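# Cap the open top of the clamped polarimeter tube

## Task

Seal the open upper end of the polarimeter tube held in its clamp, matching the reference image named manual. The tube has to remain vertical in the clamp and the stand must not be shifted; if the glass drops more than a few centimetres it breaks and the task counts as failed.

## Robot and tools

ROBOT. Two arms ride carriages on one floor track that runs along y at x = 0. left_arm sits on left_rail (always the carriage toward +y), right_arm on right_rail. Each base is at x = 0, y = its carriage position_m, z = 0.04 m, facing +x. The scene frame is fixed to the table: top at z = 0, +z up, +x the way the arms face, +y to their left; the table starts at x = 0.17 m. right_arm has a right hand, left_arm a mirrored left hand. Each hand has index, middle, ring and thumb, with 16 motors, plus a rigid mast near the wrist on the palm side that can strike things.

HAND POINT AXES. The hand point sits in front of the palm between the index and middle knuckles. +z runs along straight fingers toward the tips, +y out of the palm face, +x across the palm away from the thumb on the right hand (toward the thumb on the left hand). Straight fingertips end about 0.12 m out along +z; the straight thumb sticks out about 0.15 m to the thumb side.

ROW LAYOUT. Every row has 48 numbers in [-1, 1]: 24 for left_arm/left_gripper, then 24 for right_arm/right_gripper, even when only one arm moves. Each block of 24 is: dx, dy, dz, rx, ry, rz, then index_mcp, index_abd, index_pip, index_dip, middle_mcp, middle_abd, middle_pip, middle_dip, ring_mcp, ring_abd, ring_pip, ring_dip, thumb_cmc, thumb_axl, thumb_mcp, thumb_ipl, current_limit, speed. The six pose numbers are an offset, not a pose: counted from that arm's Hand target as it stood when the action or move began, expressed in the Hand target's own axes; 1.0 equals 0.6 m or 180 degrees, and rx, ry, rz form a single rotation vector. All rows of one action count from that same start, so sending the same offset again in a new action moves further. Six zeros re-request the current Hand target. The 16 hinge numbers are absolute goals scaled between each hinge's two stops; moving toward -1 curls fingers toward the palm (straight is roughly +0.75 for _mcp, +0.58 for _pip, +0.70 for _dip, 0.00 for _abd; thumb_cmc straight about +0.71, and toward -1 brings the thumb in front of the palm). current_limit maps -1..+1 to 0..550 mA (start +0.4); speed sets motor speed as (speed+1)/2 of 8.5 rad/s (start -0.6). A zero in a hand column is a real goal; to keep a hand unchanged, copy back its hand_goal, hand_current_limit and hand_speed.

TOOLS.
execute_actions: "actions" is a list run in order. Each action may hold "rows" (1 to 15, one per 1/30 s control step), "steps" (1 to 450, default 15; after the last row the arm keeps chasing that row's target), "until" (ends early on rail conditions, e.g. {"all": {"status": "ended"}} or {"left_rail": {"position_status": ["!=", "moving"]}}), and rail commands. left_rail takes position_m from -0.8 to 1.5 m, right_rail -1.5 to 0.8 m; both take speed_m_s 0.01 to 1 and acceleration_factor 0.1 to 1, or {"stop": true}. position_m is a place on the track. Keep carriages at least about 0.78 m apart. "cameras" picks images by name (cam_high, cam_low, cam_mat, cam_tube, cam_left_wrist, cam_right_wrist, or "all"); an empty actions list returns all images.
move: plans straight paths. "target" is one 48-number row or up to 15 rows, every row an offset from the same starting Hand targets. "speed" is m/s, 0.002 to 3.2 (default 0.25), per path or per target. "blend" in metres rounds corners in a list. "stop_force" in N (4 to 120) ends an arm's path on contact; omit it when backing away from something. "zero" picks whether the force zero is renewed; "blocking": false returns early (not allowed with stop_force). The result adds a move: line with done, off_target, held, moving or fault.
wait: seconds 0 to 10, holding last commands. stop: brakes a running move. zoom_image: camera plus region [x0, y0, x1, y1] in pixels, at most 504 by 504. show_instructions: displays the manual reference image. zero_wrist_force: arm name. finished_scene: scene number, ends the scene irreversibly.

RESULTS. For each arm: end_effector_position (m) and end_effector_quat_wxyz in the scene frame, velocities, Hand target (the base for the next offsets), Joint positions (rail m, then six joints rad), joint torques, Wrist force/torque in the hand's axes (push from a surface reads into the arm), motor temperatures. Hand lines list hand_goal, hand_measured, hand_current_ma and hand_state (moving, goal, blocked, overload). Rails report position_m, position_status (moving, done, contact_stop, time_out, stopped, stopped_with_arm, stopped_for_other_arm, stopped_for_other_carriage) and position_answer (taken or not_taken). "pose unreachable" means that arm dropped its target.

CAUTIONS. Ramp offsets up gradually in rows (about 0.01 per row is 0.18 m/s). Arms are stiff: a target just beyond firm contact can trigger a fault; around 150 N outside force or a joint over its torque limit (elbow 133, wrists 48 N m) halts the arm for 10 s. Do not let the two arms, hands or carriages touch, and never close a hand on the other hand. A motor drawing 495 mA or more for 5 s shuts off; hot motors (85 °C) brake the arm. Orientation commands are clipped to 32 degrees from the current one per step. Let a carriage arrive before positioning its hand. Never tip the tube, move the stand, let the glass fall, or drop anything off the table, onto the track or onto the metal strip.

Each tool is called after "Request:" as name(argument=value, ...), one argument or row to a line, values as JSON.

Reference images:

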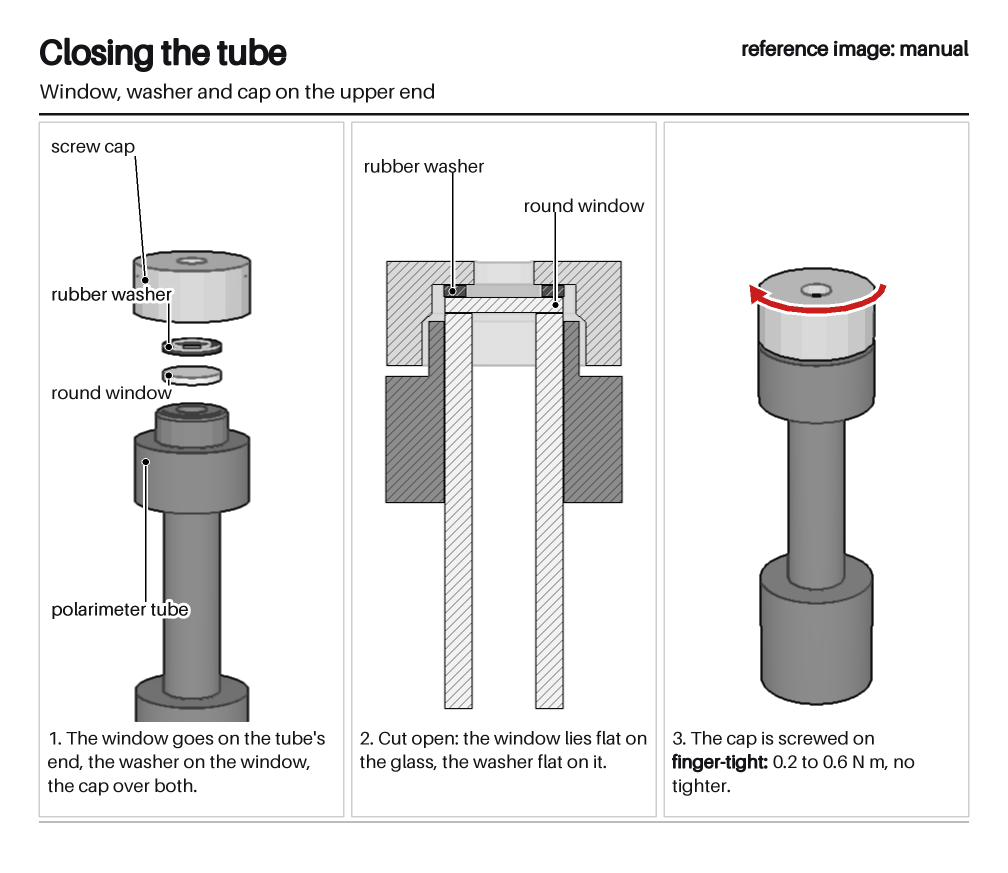

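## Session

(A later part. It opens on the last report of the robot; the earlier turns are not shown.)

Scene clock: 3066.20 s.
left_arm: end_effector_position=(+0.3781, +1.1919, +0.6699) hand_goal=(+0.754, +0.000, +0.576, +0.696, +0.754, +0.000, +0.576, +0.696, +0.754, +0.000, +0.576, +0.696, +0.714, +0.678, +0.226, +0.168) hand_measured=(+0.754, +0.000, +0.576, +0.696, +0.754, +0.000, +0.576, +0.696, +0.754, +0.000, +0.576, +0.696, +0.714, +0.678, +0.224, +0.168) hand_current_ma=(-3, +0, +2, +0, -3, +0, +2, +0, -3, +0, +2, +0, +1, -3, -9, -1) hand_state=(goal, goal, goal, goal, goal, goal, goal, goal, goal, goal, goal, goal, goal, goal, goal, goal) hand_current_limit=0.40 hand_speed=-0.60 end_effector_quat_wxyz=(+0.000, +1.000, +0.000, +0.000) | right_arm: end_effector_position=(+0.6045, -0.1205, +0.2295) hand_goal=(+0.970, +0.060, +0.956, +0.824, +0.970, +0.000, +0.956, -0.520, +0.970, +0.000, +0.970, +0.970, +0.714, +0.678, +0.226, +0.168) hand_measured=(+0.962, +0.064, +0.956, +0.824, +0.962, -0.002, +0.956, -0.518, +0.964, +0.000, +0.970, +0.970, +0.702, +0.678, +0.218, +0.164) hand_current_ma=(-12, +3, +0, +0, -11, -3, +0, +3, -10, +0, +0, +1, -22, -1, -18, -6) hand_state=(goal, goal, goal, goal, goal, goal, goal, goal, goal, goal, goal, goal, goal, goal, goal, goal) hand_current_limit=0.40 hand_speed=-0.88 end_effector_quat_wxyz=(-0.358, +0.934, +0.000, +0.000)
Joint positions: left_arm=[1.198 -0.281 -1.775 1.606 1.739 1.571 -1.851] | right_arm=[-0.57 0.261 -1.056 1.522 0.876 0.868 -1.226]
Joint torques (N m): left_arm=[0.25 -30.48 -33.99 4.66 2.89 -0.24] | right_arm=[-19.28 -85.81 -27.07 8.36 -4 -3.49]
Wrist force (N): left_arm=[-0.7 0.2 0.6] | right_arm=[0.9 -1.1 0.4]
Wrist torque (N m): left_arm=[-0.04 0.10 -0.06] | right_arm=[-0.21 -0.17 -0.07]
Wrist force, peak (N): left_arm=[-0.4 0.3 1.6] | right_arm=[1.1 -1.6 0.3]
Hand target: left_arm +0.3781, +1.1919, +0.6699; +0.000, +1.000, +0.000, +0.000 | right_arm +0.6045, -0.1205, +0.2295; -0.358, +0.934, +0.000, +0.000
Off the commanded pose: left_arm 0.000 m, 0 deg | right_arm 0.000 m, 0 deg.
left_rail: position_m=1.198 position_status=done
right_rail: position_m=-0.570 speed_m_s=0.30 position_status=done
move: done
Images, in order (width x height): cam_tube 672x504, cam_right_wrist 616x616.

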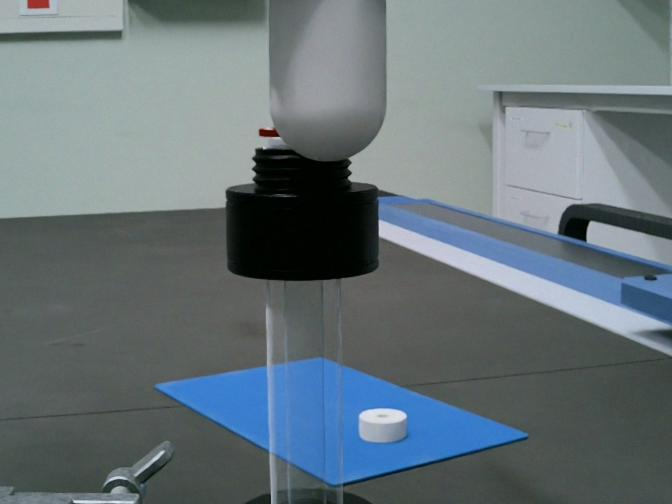

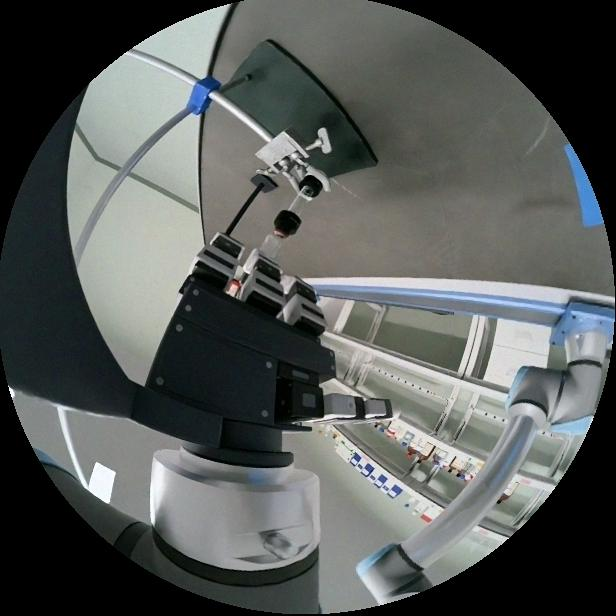

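Request:
move(
  target=[0,0,0,0,0,0,0.754,0,0.576,0.696,0.754,0,0.576,0.696,0.754,0,0.576,0.696,0.714,0.678,0.226,0.168,0.4,-0.6,0,0.0024,-0.00216,0,0,0,0.97,0.06,0.956,0.823,0.97,0,0.956,-0.52,0.97,0,0.97,0.97,0.714,0.678,0.226,0.168,0.4,-0.88],
  speed=0.004,
  stop_force=4,
  cameras=["cam_tube","cam_right_wrist"],
)

Request:
zoom_image(
  camera="cam_right_wrist",
  region=[250, 200, 310, 260],
)

Request:
zoom_image(
  camera="cam_tube",
  region=[230, 90, 300, 160],
)

Scene clock: 3073.13 s.
left_arm: end_effector_position=(+0.3781, +1.1919, +0.6699) hand_goal=(+0.754, +0.000, +0.576, +0.696, +0.754, +0.000, +0.576, +0.696, +0.754, +0.000, +0.576, +0.696, +0.714, +0.678, +0.226, +0.168) hand_measured=(+0.754, +0.000, +0.576, +0.696, +0.754, +0.000, +0.576, +0.696, +0.754, +0.000, +0.576, +0.696, +0.714, +0.678, +0.224, +0.168) hand_current_ma=(-3, +0, +2, +0, -3, +0, +2, +0, -3, +0, +2, +0, +1, -3, -9, -1) hand_state=(goal, goal, goal, goal, goal, goal, goal, goal, goal, goal, goal, goal, goal, goal, goal, goal) hand_current_limit=0.40 hand_speed=-0.60 end_effector_quat_wxyz=(+0.000, +1.000, +0.000, +0.000) | right_arm: end_effector_position=(+0.6045, -0.1224, +0.2295) hand_goal=(+0.970, +0.060, +0.956, +0.824, +0.970, +0.000, +0.956, -0.520, +0.970, +0.000, +0.970, +0.970, +0.714, +0.678, +0.226, +0.168) hand_measured=(+0.962, +0.064, +0.956, +0.824, +0.962, -0.002, +0.956, -0.518, +0.964, +0.000, +0.970, +0.970, +0.702, +0.678, +0.218, +0.164) hand_current_ma=(-12, +3, +0, +0, -11, -3, +0, +3, -10, +0, +0, +1, -22, -1, -18, -6) hand_state=(goal, goal, goal, goal, goal, goal, goal, goal, goal, goal, goal, goal, goal, goal, goal, goal) hand_current_limit=0.40 hand_speed=-0.88 end_effector_quat_wxyz=(-0.358, +0.934, +0.000, +0.000)
Joint positions: left_arm=[1.198 -0.281 -1.775 1.606 1.739 1.571 -1.851] | right_arm=[-0.57 0.258 -1.057 1.524 0.877 0.868 -1.23]
Joint torques (N m): left_arm=[-0.9 -29.97 -34.26 4.63 2.79 -0.4] | right_arm=[-19.32 -85.32 -27.91 8.26 -4.42 -3.43]
Wrist force (N): left_arm=[-0.3 0.6 1.2] | right_arm=[0.6 -1.5 0.1]
Wrist torque (N m): left_arm=[-0.05 0.06 -0.04] | right_arm=[-0.25 -0.12 -0.11]
Wrist force, peak (N): left_arm=[-0.6 0.6 1.2] | right_arm=[1.3 -1.4 0.2]
Hand target: left_arm +0.3781, +1.1919, +0.6699; +0.000, +1.000, +0.000, +0.000 | right_arm +0.6045, -0.1224, +0.2295; -0.358, +0.934, +0.000, +0.000
Off the commanded pose: left_arm 0.000 m, 0 deg | right_arm 0.000 m, 0 deg.
left_rail: position_m=1.198 position_status=done
right_rail: position_m=-0.570 speed_m_s=0.30 position_status=done
move: done
Images, in order (width x height): cam_tube 672x504, cam_right_wrist 616x616.

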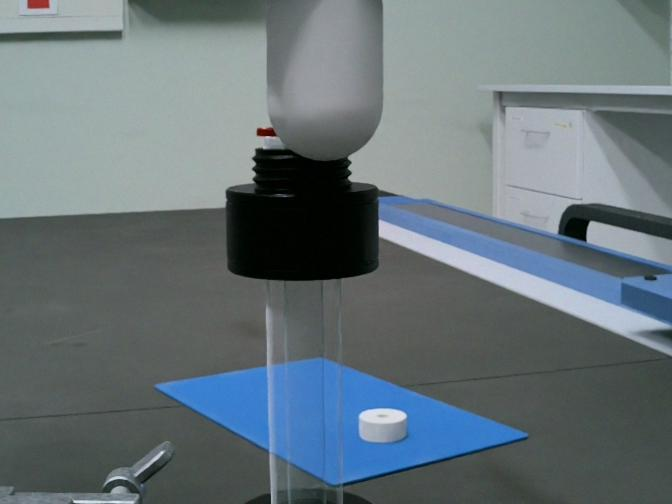

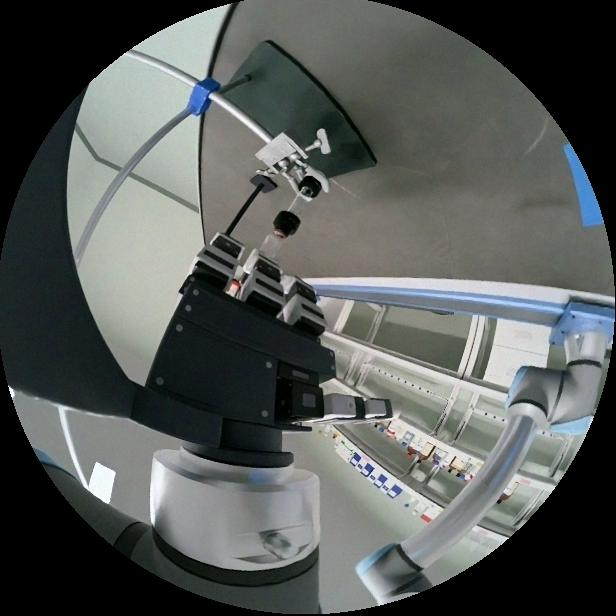

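Scaled by 8.400 from the camera's 616x616 image, which has a finer 880x880 frame.

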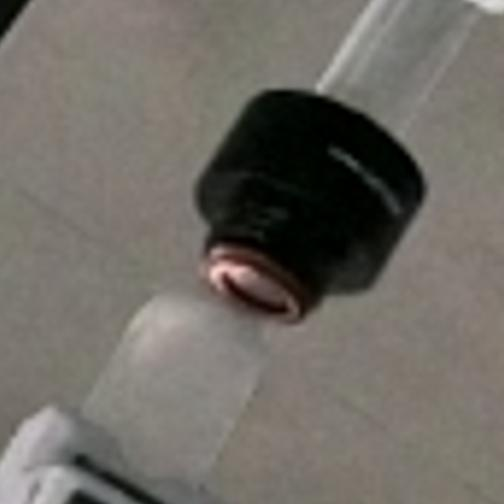

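Scaled by 7.200 from the camera's 672x504 image, which has a finer 960x720 frame.

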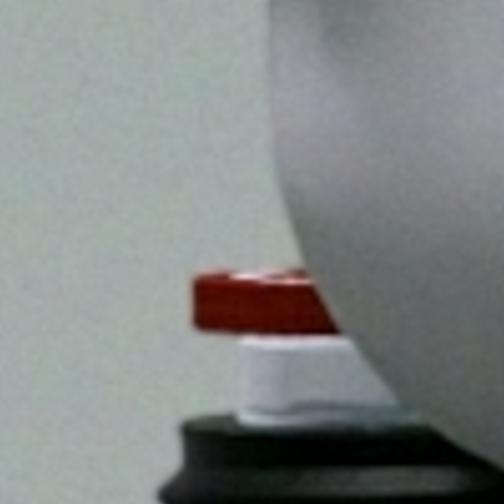

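Request:
move(
  target=[
    [0,0,0,0,0,0,0.754,0,0.576,0.696,0.754,0,0.576,0.696,0.754,0,0.576,0.696,0.714,0.678,0.226,0.168,0.4,-0.6,0,0.000372,-0.000335,0,0,0,0.97,0.06,0.956,0.823,0.97,0,0.956,-0.52,0.97,0,0.97,0.97,0.714,0.678,0.226,0.168,0.4,-0.88],
    [0,0,0,0,0,0,0.754,0,0.576,0.696,0.754,0,0.576,0.696,0.754,0,0.576,0.696,0.714,0.678,0.226,0.168,0.4,-0.6,0,-0.012385,0.011152,0,0,0,0.97,0.06,0.956,0.823,0.97,0,0.956,-0.52,0.97,0,0.97,0.97,0.714,0.678,0.226,0.168,0.4,-0.88],
    [0,0,0,0,0,0,0.754,0,0.576,0.696,0.754,0,0.576,0.696,0.754,0,0.576,0.696,0.714,0.678,0.226,0.168,0.4,-0.6,0,-0.051415,-0.032196,0,0,0,0.97,0.06,0.956,0.823,0.97,0,0.956,-0.52,0.97,0,0.97,0.97,0.714,0.678,0.226,0.168,0.4,-0.88],
    [0,0,0,0,0,0,0.754,0,0.576,0.696,0.754,0,0.576,0.696,0.754,0,0.576,0.696,0.714,0.678,0.226,0.168,0.4,-0.6,0,0.020418,-0.096876,0,0,0,0.97,0.06,0.956,0.823,0.97,0,0.956,-0.52,0.97,0,0.97,0.97,0.714,0.678,0.226,0.168,0.4,-0.88],
    [0,0,0,0,0,0,0.754,0,0.576,0.696,0.754,0,0.576,0.696,0.754,0,0.576,0.696,0.714,0.678,0.226,0.168,0.4,-0.6,0,0.059448,-0.053528,0,0,0,0.97,0.06,0.956,0.823,0.97,0,0.956,-0.52,0.97,0,0.97,0.97,0.714,0.678,0.226,0.168,0.4,-0.88],
  ],
  speed=[0.002,0.01,0.04,0.05,0.04],
  cameras=["cam_tube","cam_right_wrist","cam_high"],
)

Request:
zoom_image(
  camera="cam_right_wrist",
  region=[240, 210, 320, 290],
)

Request:
zoom_image(
  camera="cam_tube",
  region=[245, 100, 365, 190],
)

Scene clock: 3105.33 s.
left_arm: end_effector_position=(+0.3781, +1.1919, +0.6699) hand_goal=(+0.754, +0.000, +0.576, +0.696, +0.754, +0.000, +0.576, +0.696, +0.754, +0.000, +0.576, +0.696, +0.714, +0.678, +0.226, +0.168) hand_measured=(+0.754, +0.000, +0.576, +0.696, +0.754, +0.000, +0.576, +0.696, +0.754, +0.000, +0.576, +0.696, +0.714, +0.678, +0.224, +0.168) hand_current_ma=(-3, +0, +2, +0, -3, +0, +2, +0, -3, +0, +2, +0, +1, -3, -9, -1) hand_state=(goal, goal, goal, goal, goal, goal, goal, goal, goal, goal, goal, goal, goal, goal, goal, goal) hand_current_limit=0.40 hand_speed=-0.60 end_effector_quat_wxyz=(+0.000, +1.000, +0.000, +0.000) | right_arm: end_effector_position=(+0.6046, -0.1704, +0.2297) hand_goal=(+0.970, +0.060, +0.956, +0.824, +0.970, +0.000, +0.956, -0.520, +0.970, +0.000, +0.970, +0.970, +0.714, +0.678, +0.226, +0.168) hand_measured=(+0.962, +0.064, +0.956, +0.824, +0.962, -0.002, +0.956, -0.518, +0.964, +0.000, +0.970, +0.970, +0.702, +0.678, +0.218, +0.164) hand_current_ma=(-12, +3, +0, +0, -11, -3, +0, +3, -10, +0, +0, +1, -22, -1, -18, -6) hand_state=(goal, goal, goal, goal, goal, goal, goal, goal, goal, goal, goal, goal, goal, goal, goal, goal) hand_current_limit=0.40 hand_speed=-0.88 end_effector_quat_wxyz=(-0.358, +0.934, +0.000, +0.000)
Joint positions: left_arm=[1.198 -0.281 -1.775 1.606 1.739 1.571 -1.851] | right_arm=[-0.57 0.19 -1.082 1.578 0.907 0.854 -1.318]
Joint torques (N m): left_arm=[-0.82 -30.91 -34.69 4.6 2.89 -0.47] | right_arm=[-16.99 -56.14 -26.91 0.62 -4.38 -2.09]
Wrist force (N): left_arm=[-0.3 0.0 0.7] | right_arm=[0.5 -1.7 0.1]
Wrist torque (N m): left_arm=[-0.07 0.06 -0.04] | right_arm=[-0.29 -0.12 -0.11]
Wrist force, peak (N): left_arm=[-0.8 0.4 1.4] | right_arm=[0.7 -2.0 -0.3]
Hand target: left_arm +0.3781, +1.1919, +0.6699; +0.000, +1.000, +0.000, +0.000 | right_arm +0.6046, -0.1704, +0.2296; -0.358, +0.934, +0.000, +0.000
Off the commanded pose: left_arm 0.000 m, 0 deg | right_arm 0.000 m, 0 deg.
left_rail: position_m=1.198 position_status=done
right_rail: position_m=-0.570 speed_m_s=0.30 position_status=done
move: done
Images, in order (width x height): cam_high 672x504, cam_tube 672x504, cam_right_wrist 616x616.

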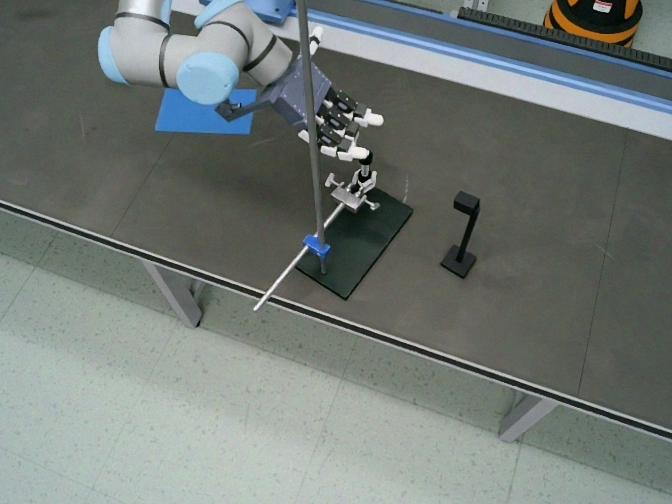

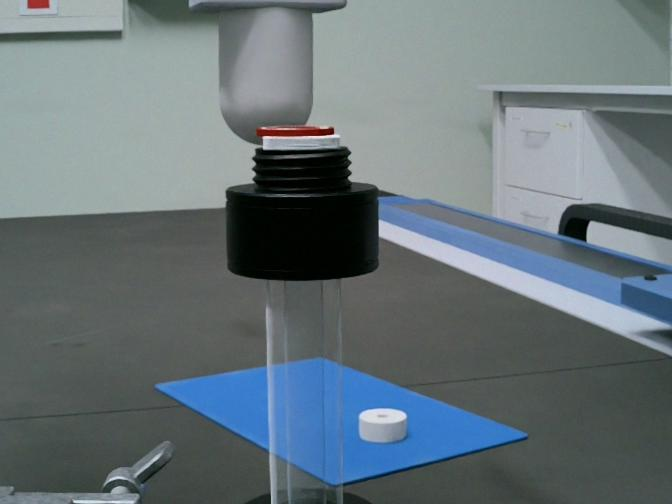

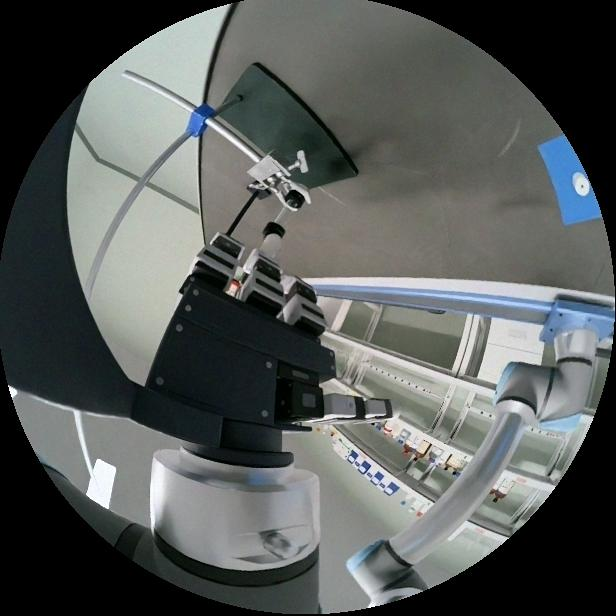

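Scaled by 6.300 from the camera's 616x616 image, which has a finer 880x880 frame.

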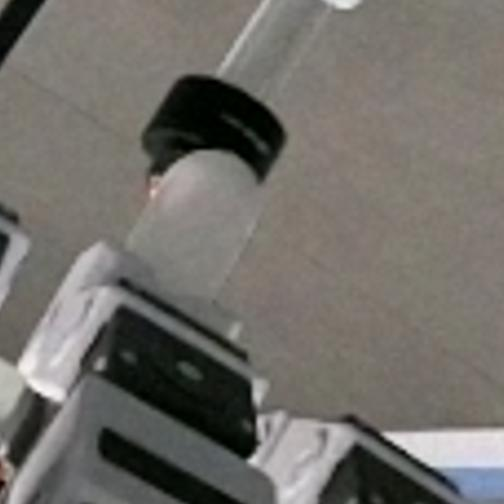

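Scaled by 4.200 from the camera's 672x504 image, which has a finer 960x720 frame.

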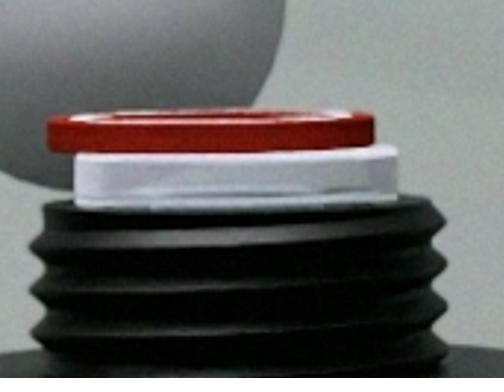

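Request:
move(
  target=[0,0,0,0,0,0,0.754,0,0.576,0.696,0.754,0,0.576,0.696,0.754,0,0.576,0.696,0.714,0.678,0.226,0.168,0.4,-0.6,0,-0.014119,0.012712,0,0,0,0.97,0.06,0.956,0.823,0.97,0,0.956,-0.52,0.97,0,0.97,0.97,0.714,0.678,0.226,0.168,0.4,-0.88],
  speed=0.004,
  stop_force=4,
  cameras=["cam_tube","cam_right_wrist"],
)

Request:
zoom_image(
  camera="cam_tube",
  region=[245, 100, 365, 190],
)

Scene clock: 3115.13 s.
left_arm: end_effector_position=(+0.3781, +1.1919, +0.6699) hand_goal=(+0.754, +0.000, +0.576, +0.696, +0.754, +0.000, +0.576, +0.696, +0.754, +0.000, +0.576, +0.696, +0.714, +0.678, +0.226, +0.168) hand_measured=(+0.754, +0.000, +0.576, +0.696, +0.754, +0.000, +0.576, +0.696, +0.754, +0.000, +0.576, +0.696, +0.714, +0.678, +0.224, +0.168) hand_current_ma=(-3, +0, +2, +0, -3, +0, +2, +0, -3, +0, +2, +0, +1, -3, -9, -1) hand_state=(goal, goal, goal, goal, goal, goal, goal, goal, goal, goal, goal, goal, goal, goal, goal, goal) hand_current_limit=0.40 hand_speed=-0.60 end_effector_quat_wxyz=(+0.000, +1.000, +0.000, +0.000) | right_arm: end_effector_position=(+0.6046, -0.1590, +0.2296) hand_goal=(+0.970, +0.060, +0.956, +0.824, +0.970, +0.000, +0.956, -0.520, +0.970, +0.000, +0.970, +0.970, +0.714, +0.678, +0.226, +0.168) hand_measured=(+0.962, +0.064, +0.956, +0.824, +0.962, -0.002, +0.956, -0.518, +0.964, +0.000, +0.970, +0.970, +0.702, +0.678, +0.218, +0.164) hand_current_ma=(-12, +3, +0, +0, -11, -3, +0, +3, -10, +0, +0, +1, -22, -1, -18, -6) hand_state=(goal, goal, goal, goal, goal, goal, goal, goal, goal, goal, goal, goal, goal, goal, goal, goal) hand_current_limit=0.40 hand_speed=-0.88 end_effector_quat_wxyz=(-0.358, +0.934, +0.000, +0.000)
Joint positions: left_arm=[1.198 -0.281 -1.775 1.606 1.739 1.571 -1.851] | right_arm=[-0.57 0.206 -1.077 1.566 0.899 0.857 -1.296]
Joint torques (N m): left_arm=[-1.35 -30.84 -34.13 4.49 2.8 -0.22] | right_arm=[16.42 -54.02 -45.18 -0.07 0.95 2.94]
Wrist force (N): left_arm=[-0.6 0.4 1.5] | right_arm=[0.7 -1.6 0.4]
Wrist torque (N m): left_arm=[-0.09 0.10 -0.07] | right_arm=[-0.30 -0.14 -0.24]
Wrist force, peak (N): left_arm=[-0.6 0.4 1.5] | right_arm=[0.8 -1.9 0.2]
Hand target: left_arm +0.3781, +1.1919, +0.6699; +0.000, +1.000, +0.000, +0.000 | right_arm +0.6046, -0.1590, +0.2296; -0.358, +0.934, +0.000, +0.000
Off the commanded pose: left_arm 0.000 m, 0 deg | right_arm 0.000 m, 0 deg.
left_rail: position_m=1.198 position_status=done
right_rail: position_m=-0.570 speed_m_s=0.30 position_status=done
move: done
Images, in order (width x height): cam_tube 672x504, cam_right_wrist 616x616.

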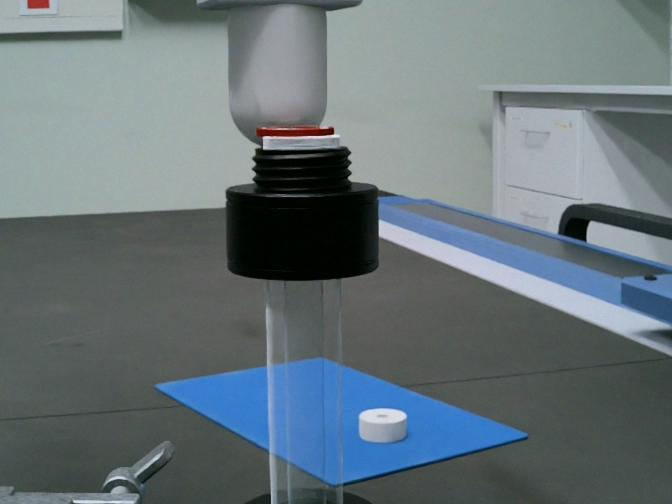

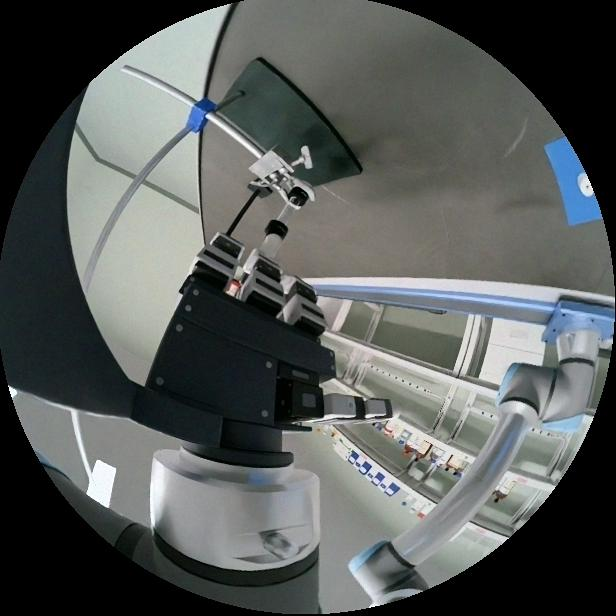

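Scaled by 4.200 from the camera's 672x504 image, which has a finer 960x720 frame.

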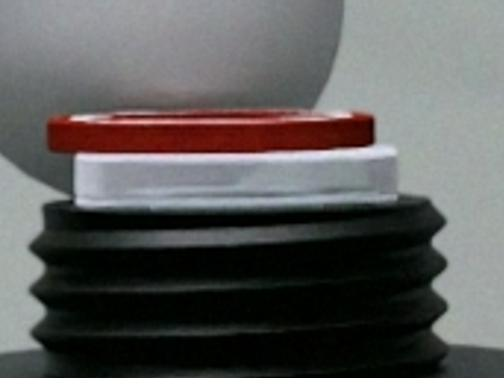

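Request:
move(
  target=[0,0,0,0,0,0,0.754,0,0.576,0.696,0.754,0,0.576,0.696,0.754,0,0.576,0.696,0.714,0.678,0.226,0.168,0.4,-0.6,0,-0.0037155,0.0033455,0,0,0,0.97,0.06,0.956,0.823,0.97,0,0.956,-0.52,0.97,0,0.97,0.97,0.714,0.678,0.226,0.168,0.4,-0.88],
  speed=0.004,
  stop_force=4,
  cameras=["cam_tube","cam_right_wrist"],
)

Request:
zoom_image(
  camera="cam_tube",
  region=[245, 100, 365, 190],
)

Request:
zoom_image(
  camera="cam_right_wrist",
  region=[250, 210, 310, 270],
)

Scene clock: 3124.00 s.
left_arm: end_effector_position=(+0.3781, +1.1919, +0.6699) hand_goal=(+0.754, +0.000, +0.576, +0.696, +0.754, +0.000, +0.576, +0.696, +0.754, +0.000, +0.576, +0.696, +0.714, +0.678, +0.226, +0.168) hand_measured=(+0.754, +0.000, +0.576, +0.696, +0.754, +0.000, +0.576, +0.696, +0.754, +0.000, +0.576, +0.696, +0.714, +0.678, +0.224, +0.168) hand_current_ma=(-3, +0, +2, +0, -3, +0, +2, +0, -3, +0, +2, +0, +1, -3, -9, -1) hand_state=(goal, goal, goal, goal, goal, goal, goal, goal, goal, goal, goal, goal, goal, goal, goal, goal) hand_current_limit=0.40 hand_speed=-0.60 end_effector_quat_wxyz=(+0.000, +1.000, +0.000, +0.000) | right_arm: end_effector_position=(+0.6046, -0.1560, +0.2296) hand_goal=(+0.970, +0.060, +0.956, +0.824, +0.970, +0.000, +0.956, -0.520, +0.970, +0.000, +0.970, +0.970, +0.714, +0.678, +0.226, +0.168) hand_measured=(+0.962, +0.064, +0.956, +0.824, +0.962, -0.002, +0.956, -0.518, +0.964, +0.000, +0.970, +0.970, +0.702, +0.678, +0.218, +0.164) hand_current_ma=(-12, +3, +0, +0, -11, -3, +0, +3, -10, +0, +0, +1, -22, -1, -18, -6) hand_state=(goal, goal, goal, goal, goal, goal, goal, goal, goal, goal, goal, goal, goal, goal, goal, goal) hand_current_limit=0.40 hand_speed=-0.88 end_effector_quat_wxyz=(-0.358, +0.934, +0.000, +0.000)
Joint positions: left_arm=[1.198 -0.281 -1.775 1.606 1.739 1.571 -1.851] | right_arm=[-0.57 0.211 -1.075 1.563 0.897 0.858 -1.291]
Joint torques (N m): left_arm=[-0.91 -31.5 -34.47 4.48 2.77 -0.32] | right_arm=[16.26 -54.34 -44.46 0.08 1.06 3.02]
Wrist force (N): left_arm=[-0.2 0.5 1.0] | right_arm=[0.7 -1.3 0.3]
Wrist torque (N m): left_arm=[-0.03 0.05 -0.04] | right_arm=[-0.25 -0.15 -0.23]
Wrist force, peak (N): left_arm=[-0.5 0.2 1.4] | right_arm=[0.5 -2.0 0.0]
Hand target: left_arm +0.3781, +1.1919, +0.6699; +0.000, +1.000, +0.000, +0.000 | right_arm +0.6046, -0.1560, +0.2296; -0.358, +0.934, +0.000, +0.000
Off the commanded pose: left_arm 0.000 m, 0 deg | right_arm 0.000 m, 0 deg.
left_rail: position_m=1.198 position_status=done
right_rail: position_m=-0.570 speed_m_s=0.30 position_status=done
move: done
Images, in order (width x height): cam_tube 672x504, cam_right_wrist 616x616.

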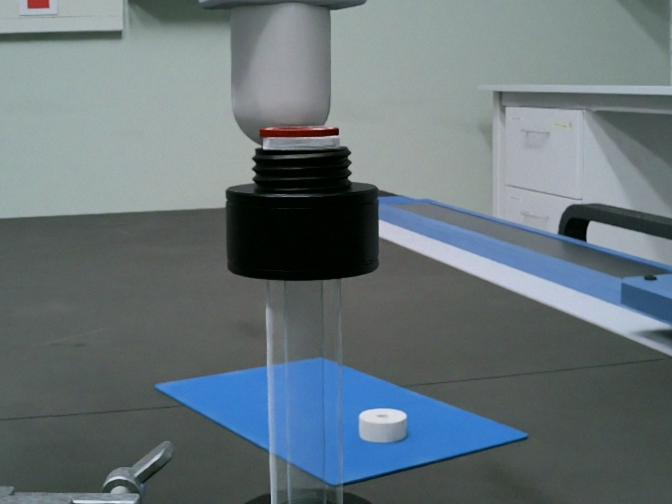

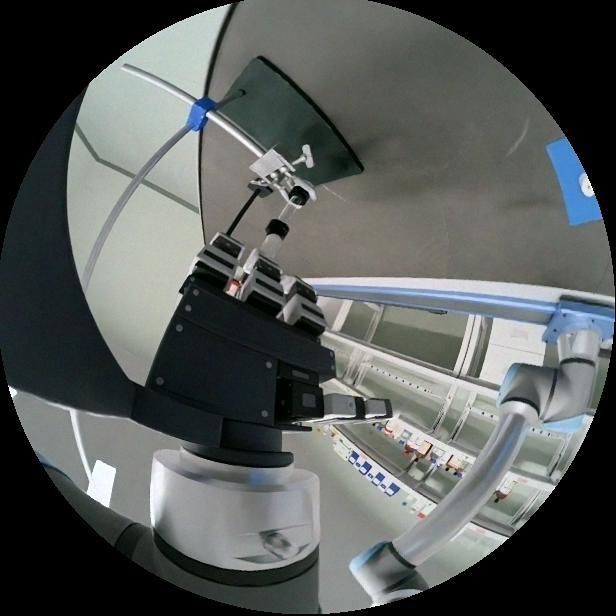

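Scaled by 4.200 from the camera's 672x504 image, which has a finer 960x720 frame.

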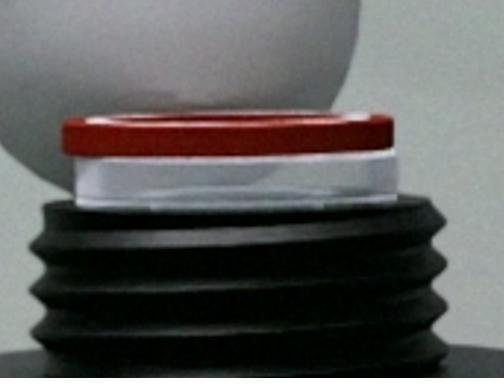

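Scaled by 8.400 from the camera's 616x616 image, which has a finer 880x880 frame.

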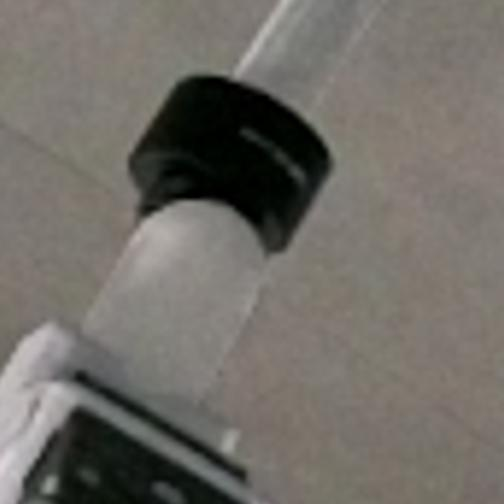

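Request:
move(
  target=[0,0,0,0,0,0,0.754,0,0.576,0.696,0.754,0,0.576,0.696,0.754,0,0.576,0.696,0.714,0.678,0.226,0.168,0.4,-0.6,0,-0.0018577,0.0016728,0,0,0,0.97,0.06,0.956,0.823,0.97,0,0.956,-0.52,0.97,0,0.97,0.97,0.714,0.678,0.226,0.168,0.4,-0.88],
  speed=0.004,
  stop_force=4,
  cameras=["cam_tube","cam_high"],
)

Request:
zoom_image(
  camera="cam_tube",
  region=[245, 100, 365, 190],
)

Request:
zoom_image(
  camera="cam_high",
  region=[354, 142, 378, 166],
)

Scene clock: 3130.10 s.
left_arm: end_effector_position=(+0.3781, +1.1919, +0.6699) hand_goal=(+0.754, +0.000, +0.576, +0.696, +0.754, +0.000, +0.576, +0.696, +0.754, +0.000, +0.576, +0.696, +0.714, +0.678, +0.226, +0.168) hand_measured=(+0.754, +0.000, +0.576, +0.696, +0.754, +0.000, +0.576, +0.696, +0.754, +0.000, +0.576, +0.696, +0.714, +0.678, +0.224, +0.168) hand_current_ma=(-3, +0, +2, +0, -3, +0, +2, +0, -3, +0, +2, +0, +1, -3, -9, -1) hand_state=(goal, goal, goal, goal, goal, goal, goal, goal, goal, goal, goal, goal, goal, goal, goal, goal) hand_current_limit=0.40 hand_speed=-0.60 end_effector_quat_wxyz=(+0.000, +1.000, +0.000, +0.000) | right_arm: end_effector_position=(+0.6046, -0.1545, +0.2296) hand_goal=(+0.970, +0.060, +0.956, +0.824, +0.970, +0.000, +0.956, -0.520, +0.970, +0.000, +0.970, +0.970, +0.714, +0.678, +0.226, +0.168) hand_measured=(+0.962, +0.064, +0.956, +0.824, +0.962, -0.002, +0.956, -0.518, +0.964, +0.000, +0.970, +0.970, +0.702, +0.678, +0.218, +0.164) hand_current_ma=(-12, +3, +0, +0, -11, -3, +0, +3, -10, +0, +0, +1, -22, -1, -18, -6) hand_state=(goal, goal, goal, goal, goal, goal, goal, goal, goal, goal, goal, goal, goal, goal, goal, goal) hand_current_limit=0.40 hand_speed=-0.88 end_effector_quat_wxyz=(-0.358, +0.934, +0.000, +0.000)
Joint positions: left_arm=[1.198 -0.281 -1.775 1.606 1.739 1.571 -1.851] | right_arm=[-0.57 0.213 -1.074 1.561 0.896 0.858 -1.288]
Joint torques (N m): left_arm=[-0.94 -31.21 -34.65 4.66 2.66 -0.29] | right_arm=[17.08 -55.03 -44.99 0.07 1.21 2.87]
Wrist force (N): left_arm=[0.0 -0.3 0.9] | right_arm=[0.9 -1.4 0.4]
Wrist torque (N m): left_arm=[-0.14 0.03 0.00] | right_arm=[-0.27 -0.18 -0.21]
Wrist force, peak (N): left_arm=[-0.6 0.2 1.3] | right_arm=[0.9 -1.6 0.7]
Hand target: left_arm +0.3781, +1.1919, +0.6699; +0.000, +1.000, +0.000, +0.000 | right_arm +0.6046, -0.1545, +0.2296; -0.358, +0.934, +0.000, +0.000
Off the commanded pose: left_arm 0.000 m, 0 deg | right_arm 0.000 m, 0 deg.
left_rail: position_m=1.198 position_status=done
right_rail: position_m=-0.570 speed_m_s=0.30 position_status=done
move: done
Images, in order (width x height): cam_high 672x504, cam_tube 672x504.

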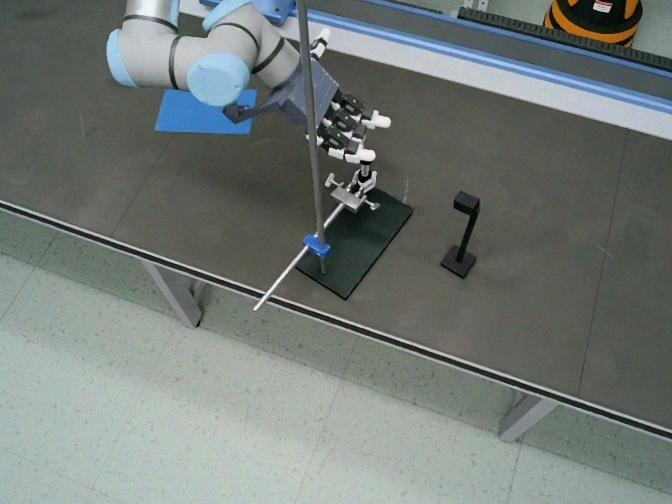

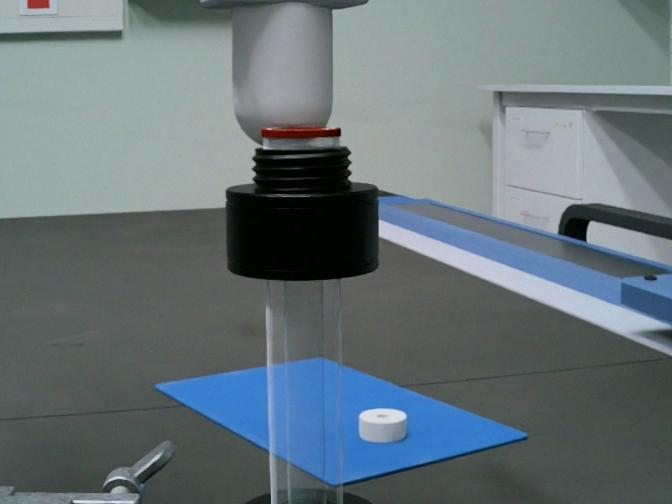

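Scaled by 4.200 from the camera's 672x504 image, which has a finer 960x720 frame.

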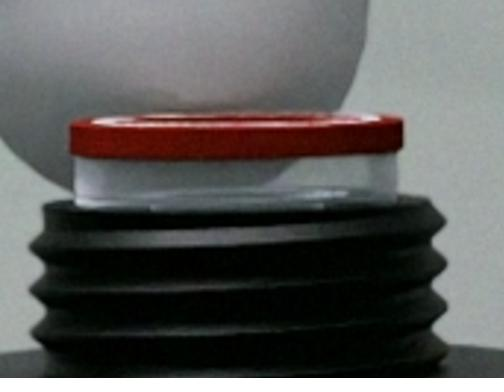

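Scaled by 21.000 from the camera's 672x504 image, which has a finer 960x720 frame.

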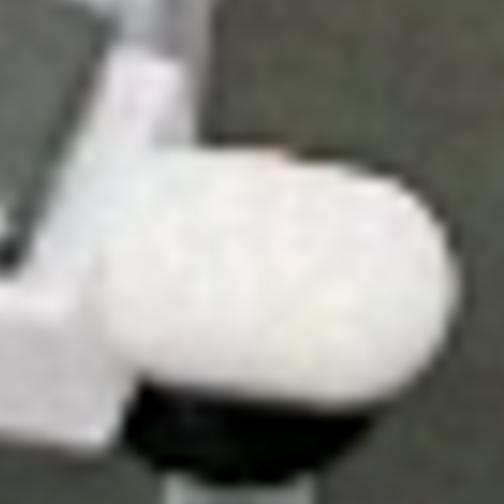

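Request:
move(
  target=[
    [0,0,0,0,0,0,0.754,0,0.576,0.696,0.754,0,0.576,0.696,0.754,0,0.576,0.696,0.714,0.678,0.226,0.168,0.4,-0.6,0,0.012385,-0.011152,0,0,0,0.97,0.06,0.956,0.823,0.97,0,0.956,-0.52,0.97,0,0.97,0.97,0.714,0.678,0.226,0.168,0.4,-0.88],
    [0,0,0,0,0,0,0.754,0,0.576,0.696,0.754,0,0.576,0.696,0.754,0,0.576,0.696,0.714,0.678,0.226,0.168,0.4,-0.6,0,-0.037798,-0.066885,0,0,0,0.97,0.06,0.956,0.823,0.97,0,0.956,-0.52,0.97,0,0.97,0.97,0.714,0.678,0.226,0.168,0.4,-0.88],
    [0,0,0,0,0,0,0.754,0,0.576,0.696,0.754,0,0.576,0.696,0.754,0,0.576,0.696,0.714,0.678,0.226,0.168,0.4,-0.6,-0.10767,-0.22525,0.13464,-0.0389,0,0,0.97,0.06,0.956,0.823,0.97,0,0.956,-0.52,0.97,0,0.97,0.97,0.714,0.678,0.226,0.168,0.4,-0.88],
  ],
  speed=[0.01,0.05,0.1],
  cameras=["cam_tube","cam_right_wrist","cam_high"],
)

Request:
zoom_image(
  camera="cam_right_wrist",
  region=[255, 85, 315, 145],
)

Request:
zoom_image(
  camera="cam_tube",
  region=[245, 100, 365, 190],
)

Request:
zoom_image(
  camera="cam_high",
  region=[354, 142, 378, 166],
)

Scene clock: 3284.70 s.
left_arm: end_effector_position=(+0.3781, +1.1919, +0.6699) hand_goal=(+0.754, +0.000, +0.576, +0.696, +0.754, +0.000, +0.576, +0.696, +0.754, +0.000, +0.576, +0.696, +0.714, +0.678, +0.226, +0.168) hand_measured=(+0.754, +0.000, +0.576, +0.696, +0.754, +0.000, +0.576, +0.696, +0.754, +0.000, +0.576, +0.696, +0.714, +0.678, +0.224, +0.168) hand_current_ma=(-3, +0, +2, +0, -3, +0, +2, +0, -3, +0, +2, +0, +1, -3, -9, -1) hand_state=(goal, goal, goal, goal, goal, goal, goal, goal, goal, goal, goal, goal, goal, goal, goal, goal) hand_current_limit=0.40 hand_speed=-0.60 end_effector_quat_wxyz=(+0.000, +1.000, +0.000, +0.000) | right_arm: end_effector_position=(+0.5400, -0.0001, +0.2599) hand_goal=(+0.970, +0.060, +0.956, +0.824, +0.970, +0.000, +0.956, -0.520, +0.970, +0.000, +0.970, +0.970, +0.714, +0.678, +0.226, +0.168) hand_measured=(+0.962, +0.064, +0.956, +0.824, +0.962, -0.002, +0.956, -0.518, +0.964, +0.000, +0.970, +0.970, +0.702, +0.678, +0.218, +0.164) hand_current_ma=(-13, +3, +0, +0, -11, -3, +0, +3, -10, +0, +0, +1, -22, -1, -17, -6) hand_state=(goal, goal, goal, goal, goal, goal, goal, goal, goal, goal, goal, goal, goal, goal, goal, goal) hand_current_limit=0.40 hand_speed=-0.88 end_effector_quat_wxyz=(-0.301, +0.954, +0.000, +0.000)
Joint positions: left_arm=[1.198 -0.281 -1.775 1.606 1.739 1.571 -1.851] | right_arm=[-0.57 0.491 -1.041 1.4 0.892 1.041 -0.993]
Joint torques (N m): left_arm=[0.23 -31.06 -34.32 4.62 2.73 -0.32] | right_arm=[18.58 -60.98 -48.13 7.49 1.48 3.05]
Wrist force (N): left_arm=[-0.5 0.0 1.0] | right_arm=[0.4 -1.1 0.3]
Wrist torque (N m): left_arm=[-0.10 0.10 -0.05] | right_arm=[-0.23 -0.12 -0.24]
Wrist force, peak (N): left_arm=[-0.5 0.2 1.6] | right_arm=[0.8 -2.0 -0.2]
Hand target: left_arm +0.3781, +1.1919, +0.6699; +0.000, +1.000, +0.000, +0.000 | right_arm +0.5399, +0.0000, +0.2599; -0.301, +0.954, +0.000, +0.000
Off the commanded pose: left_arm 0.000 m, 0 deg | right_arm 0.000 m, 0 deg.
left_rail: position_m=1.198 position_status=done
right_rail: position_m=-0.570 speed_m_s=0.30 position_status=done
move: done
Images, in order (width x height): cam_high 672x504, cam_tube 672x504, cam_right_wrist 616x616.

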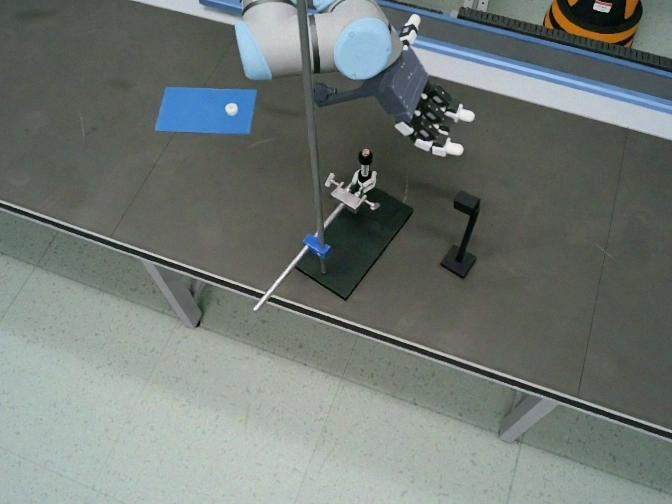

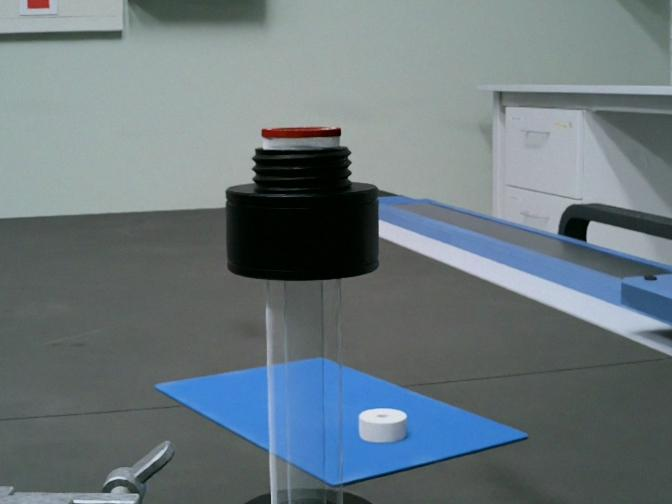

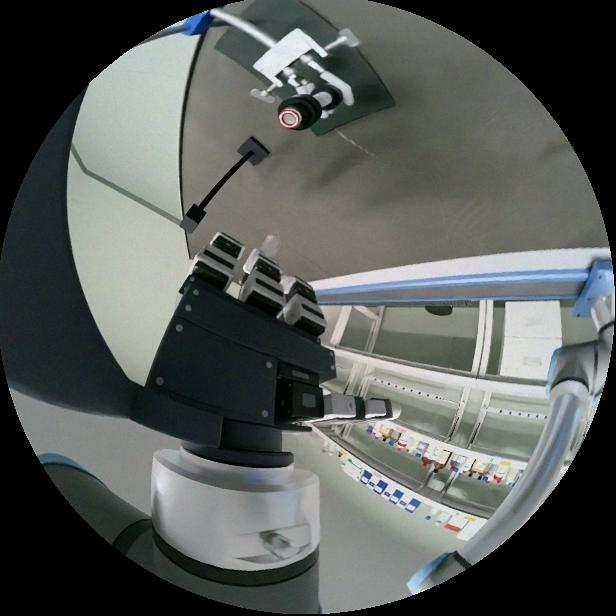

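Scaled by 8.400 from the camera's 616x616 image, which has a finer 880x880 frame.

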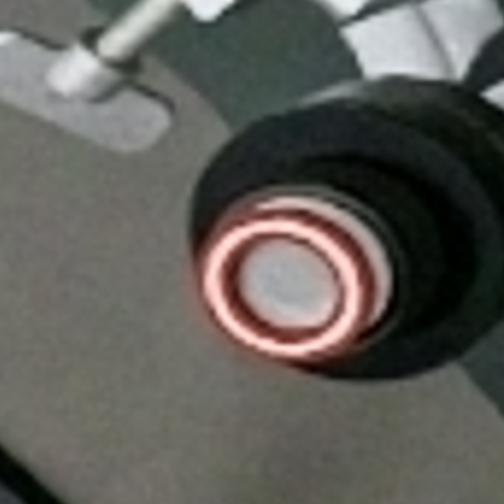

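Scaled by 4.200 from the camera's 672x504 image, which has a finer 960x720 frame.

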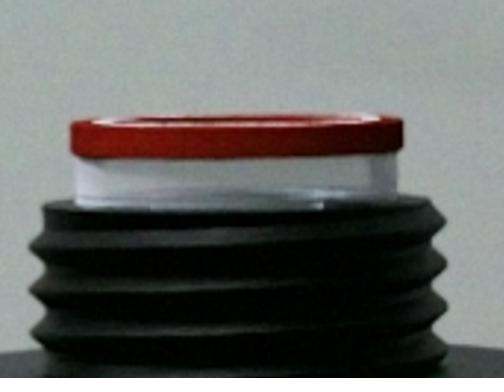

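Scaled by 21.000 from the camera's 672x504 image, which has a finer 960x720 frame.

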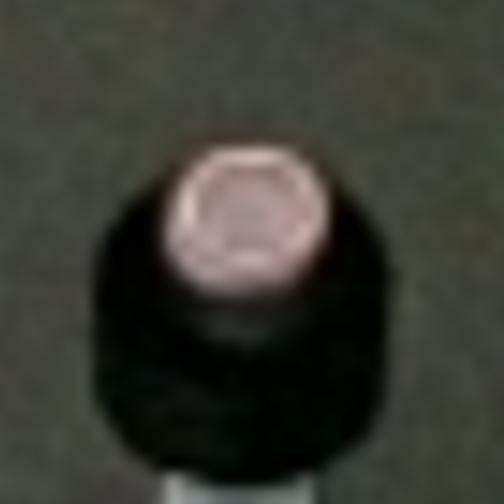

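Request:
zoom_image(
  camera="cam_right_wrist",
  region=[275, 105, 305, 135],
)

Scaled by 16.800 from the camera's 616x616 image, which has a finer 880x880 frame.

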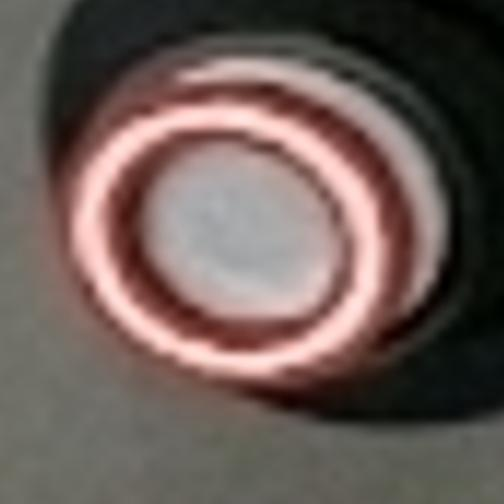

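Request:
zoom_image(
  camera="cam_high",
  region=[358, 146, 374, 162],
)

Request:
zoom_image(
  camera="cam_tube",
  region=[250, 115, 300, 165],
)

Request:
zoom_image(
  camera="cam_tube",
  region=[305, 115, 355, 165],
)

Scaled by 31.500 from the camera's 672x504 image, which has a finer 960x720 frame.

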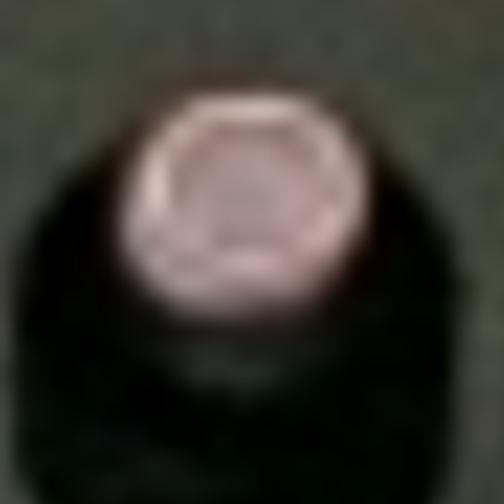

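Scaled by 10.080 from the camera's 672x504 image, which has a finer 960x720 frame.

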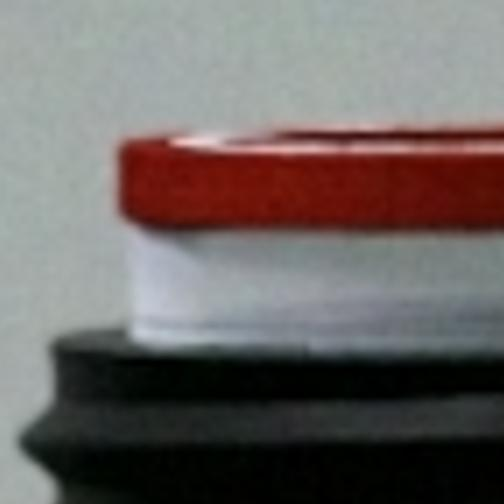

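Scaled by 10.080 from the camera's 672x504 image, which has a finer 960x720 frame.

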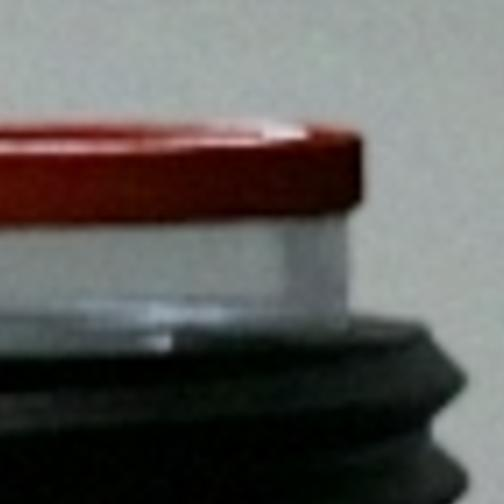

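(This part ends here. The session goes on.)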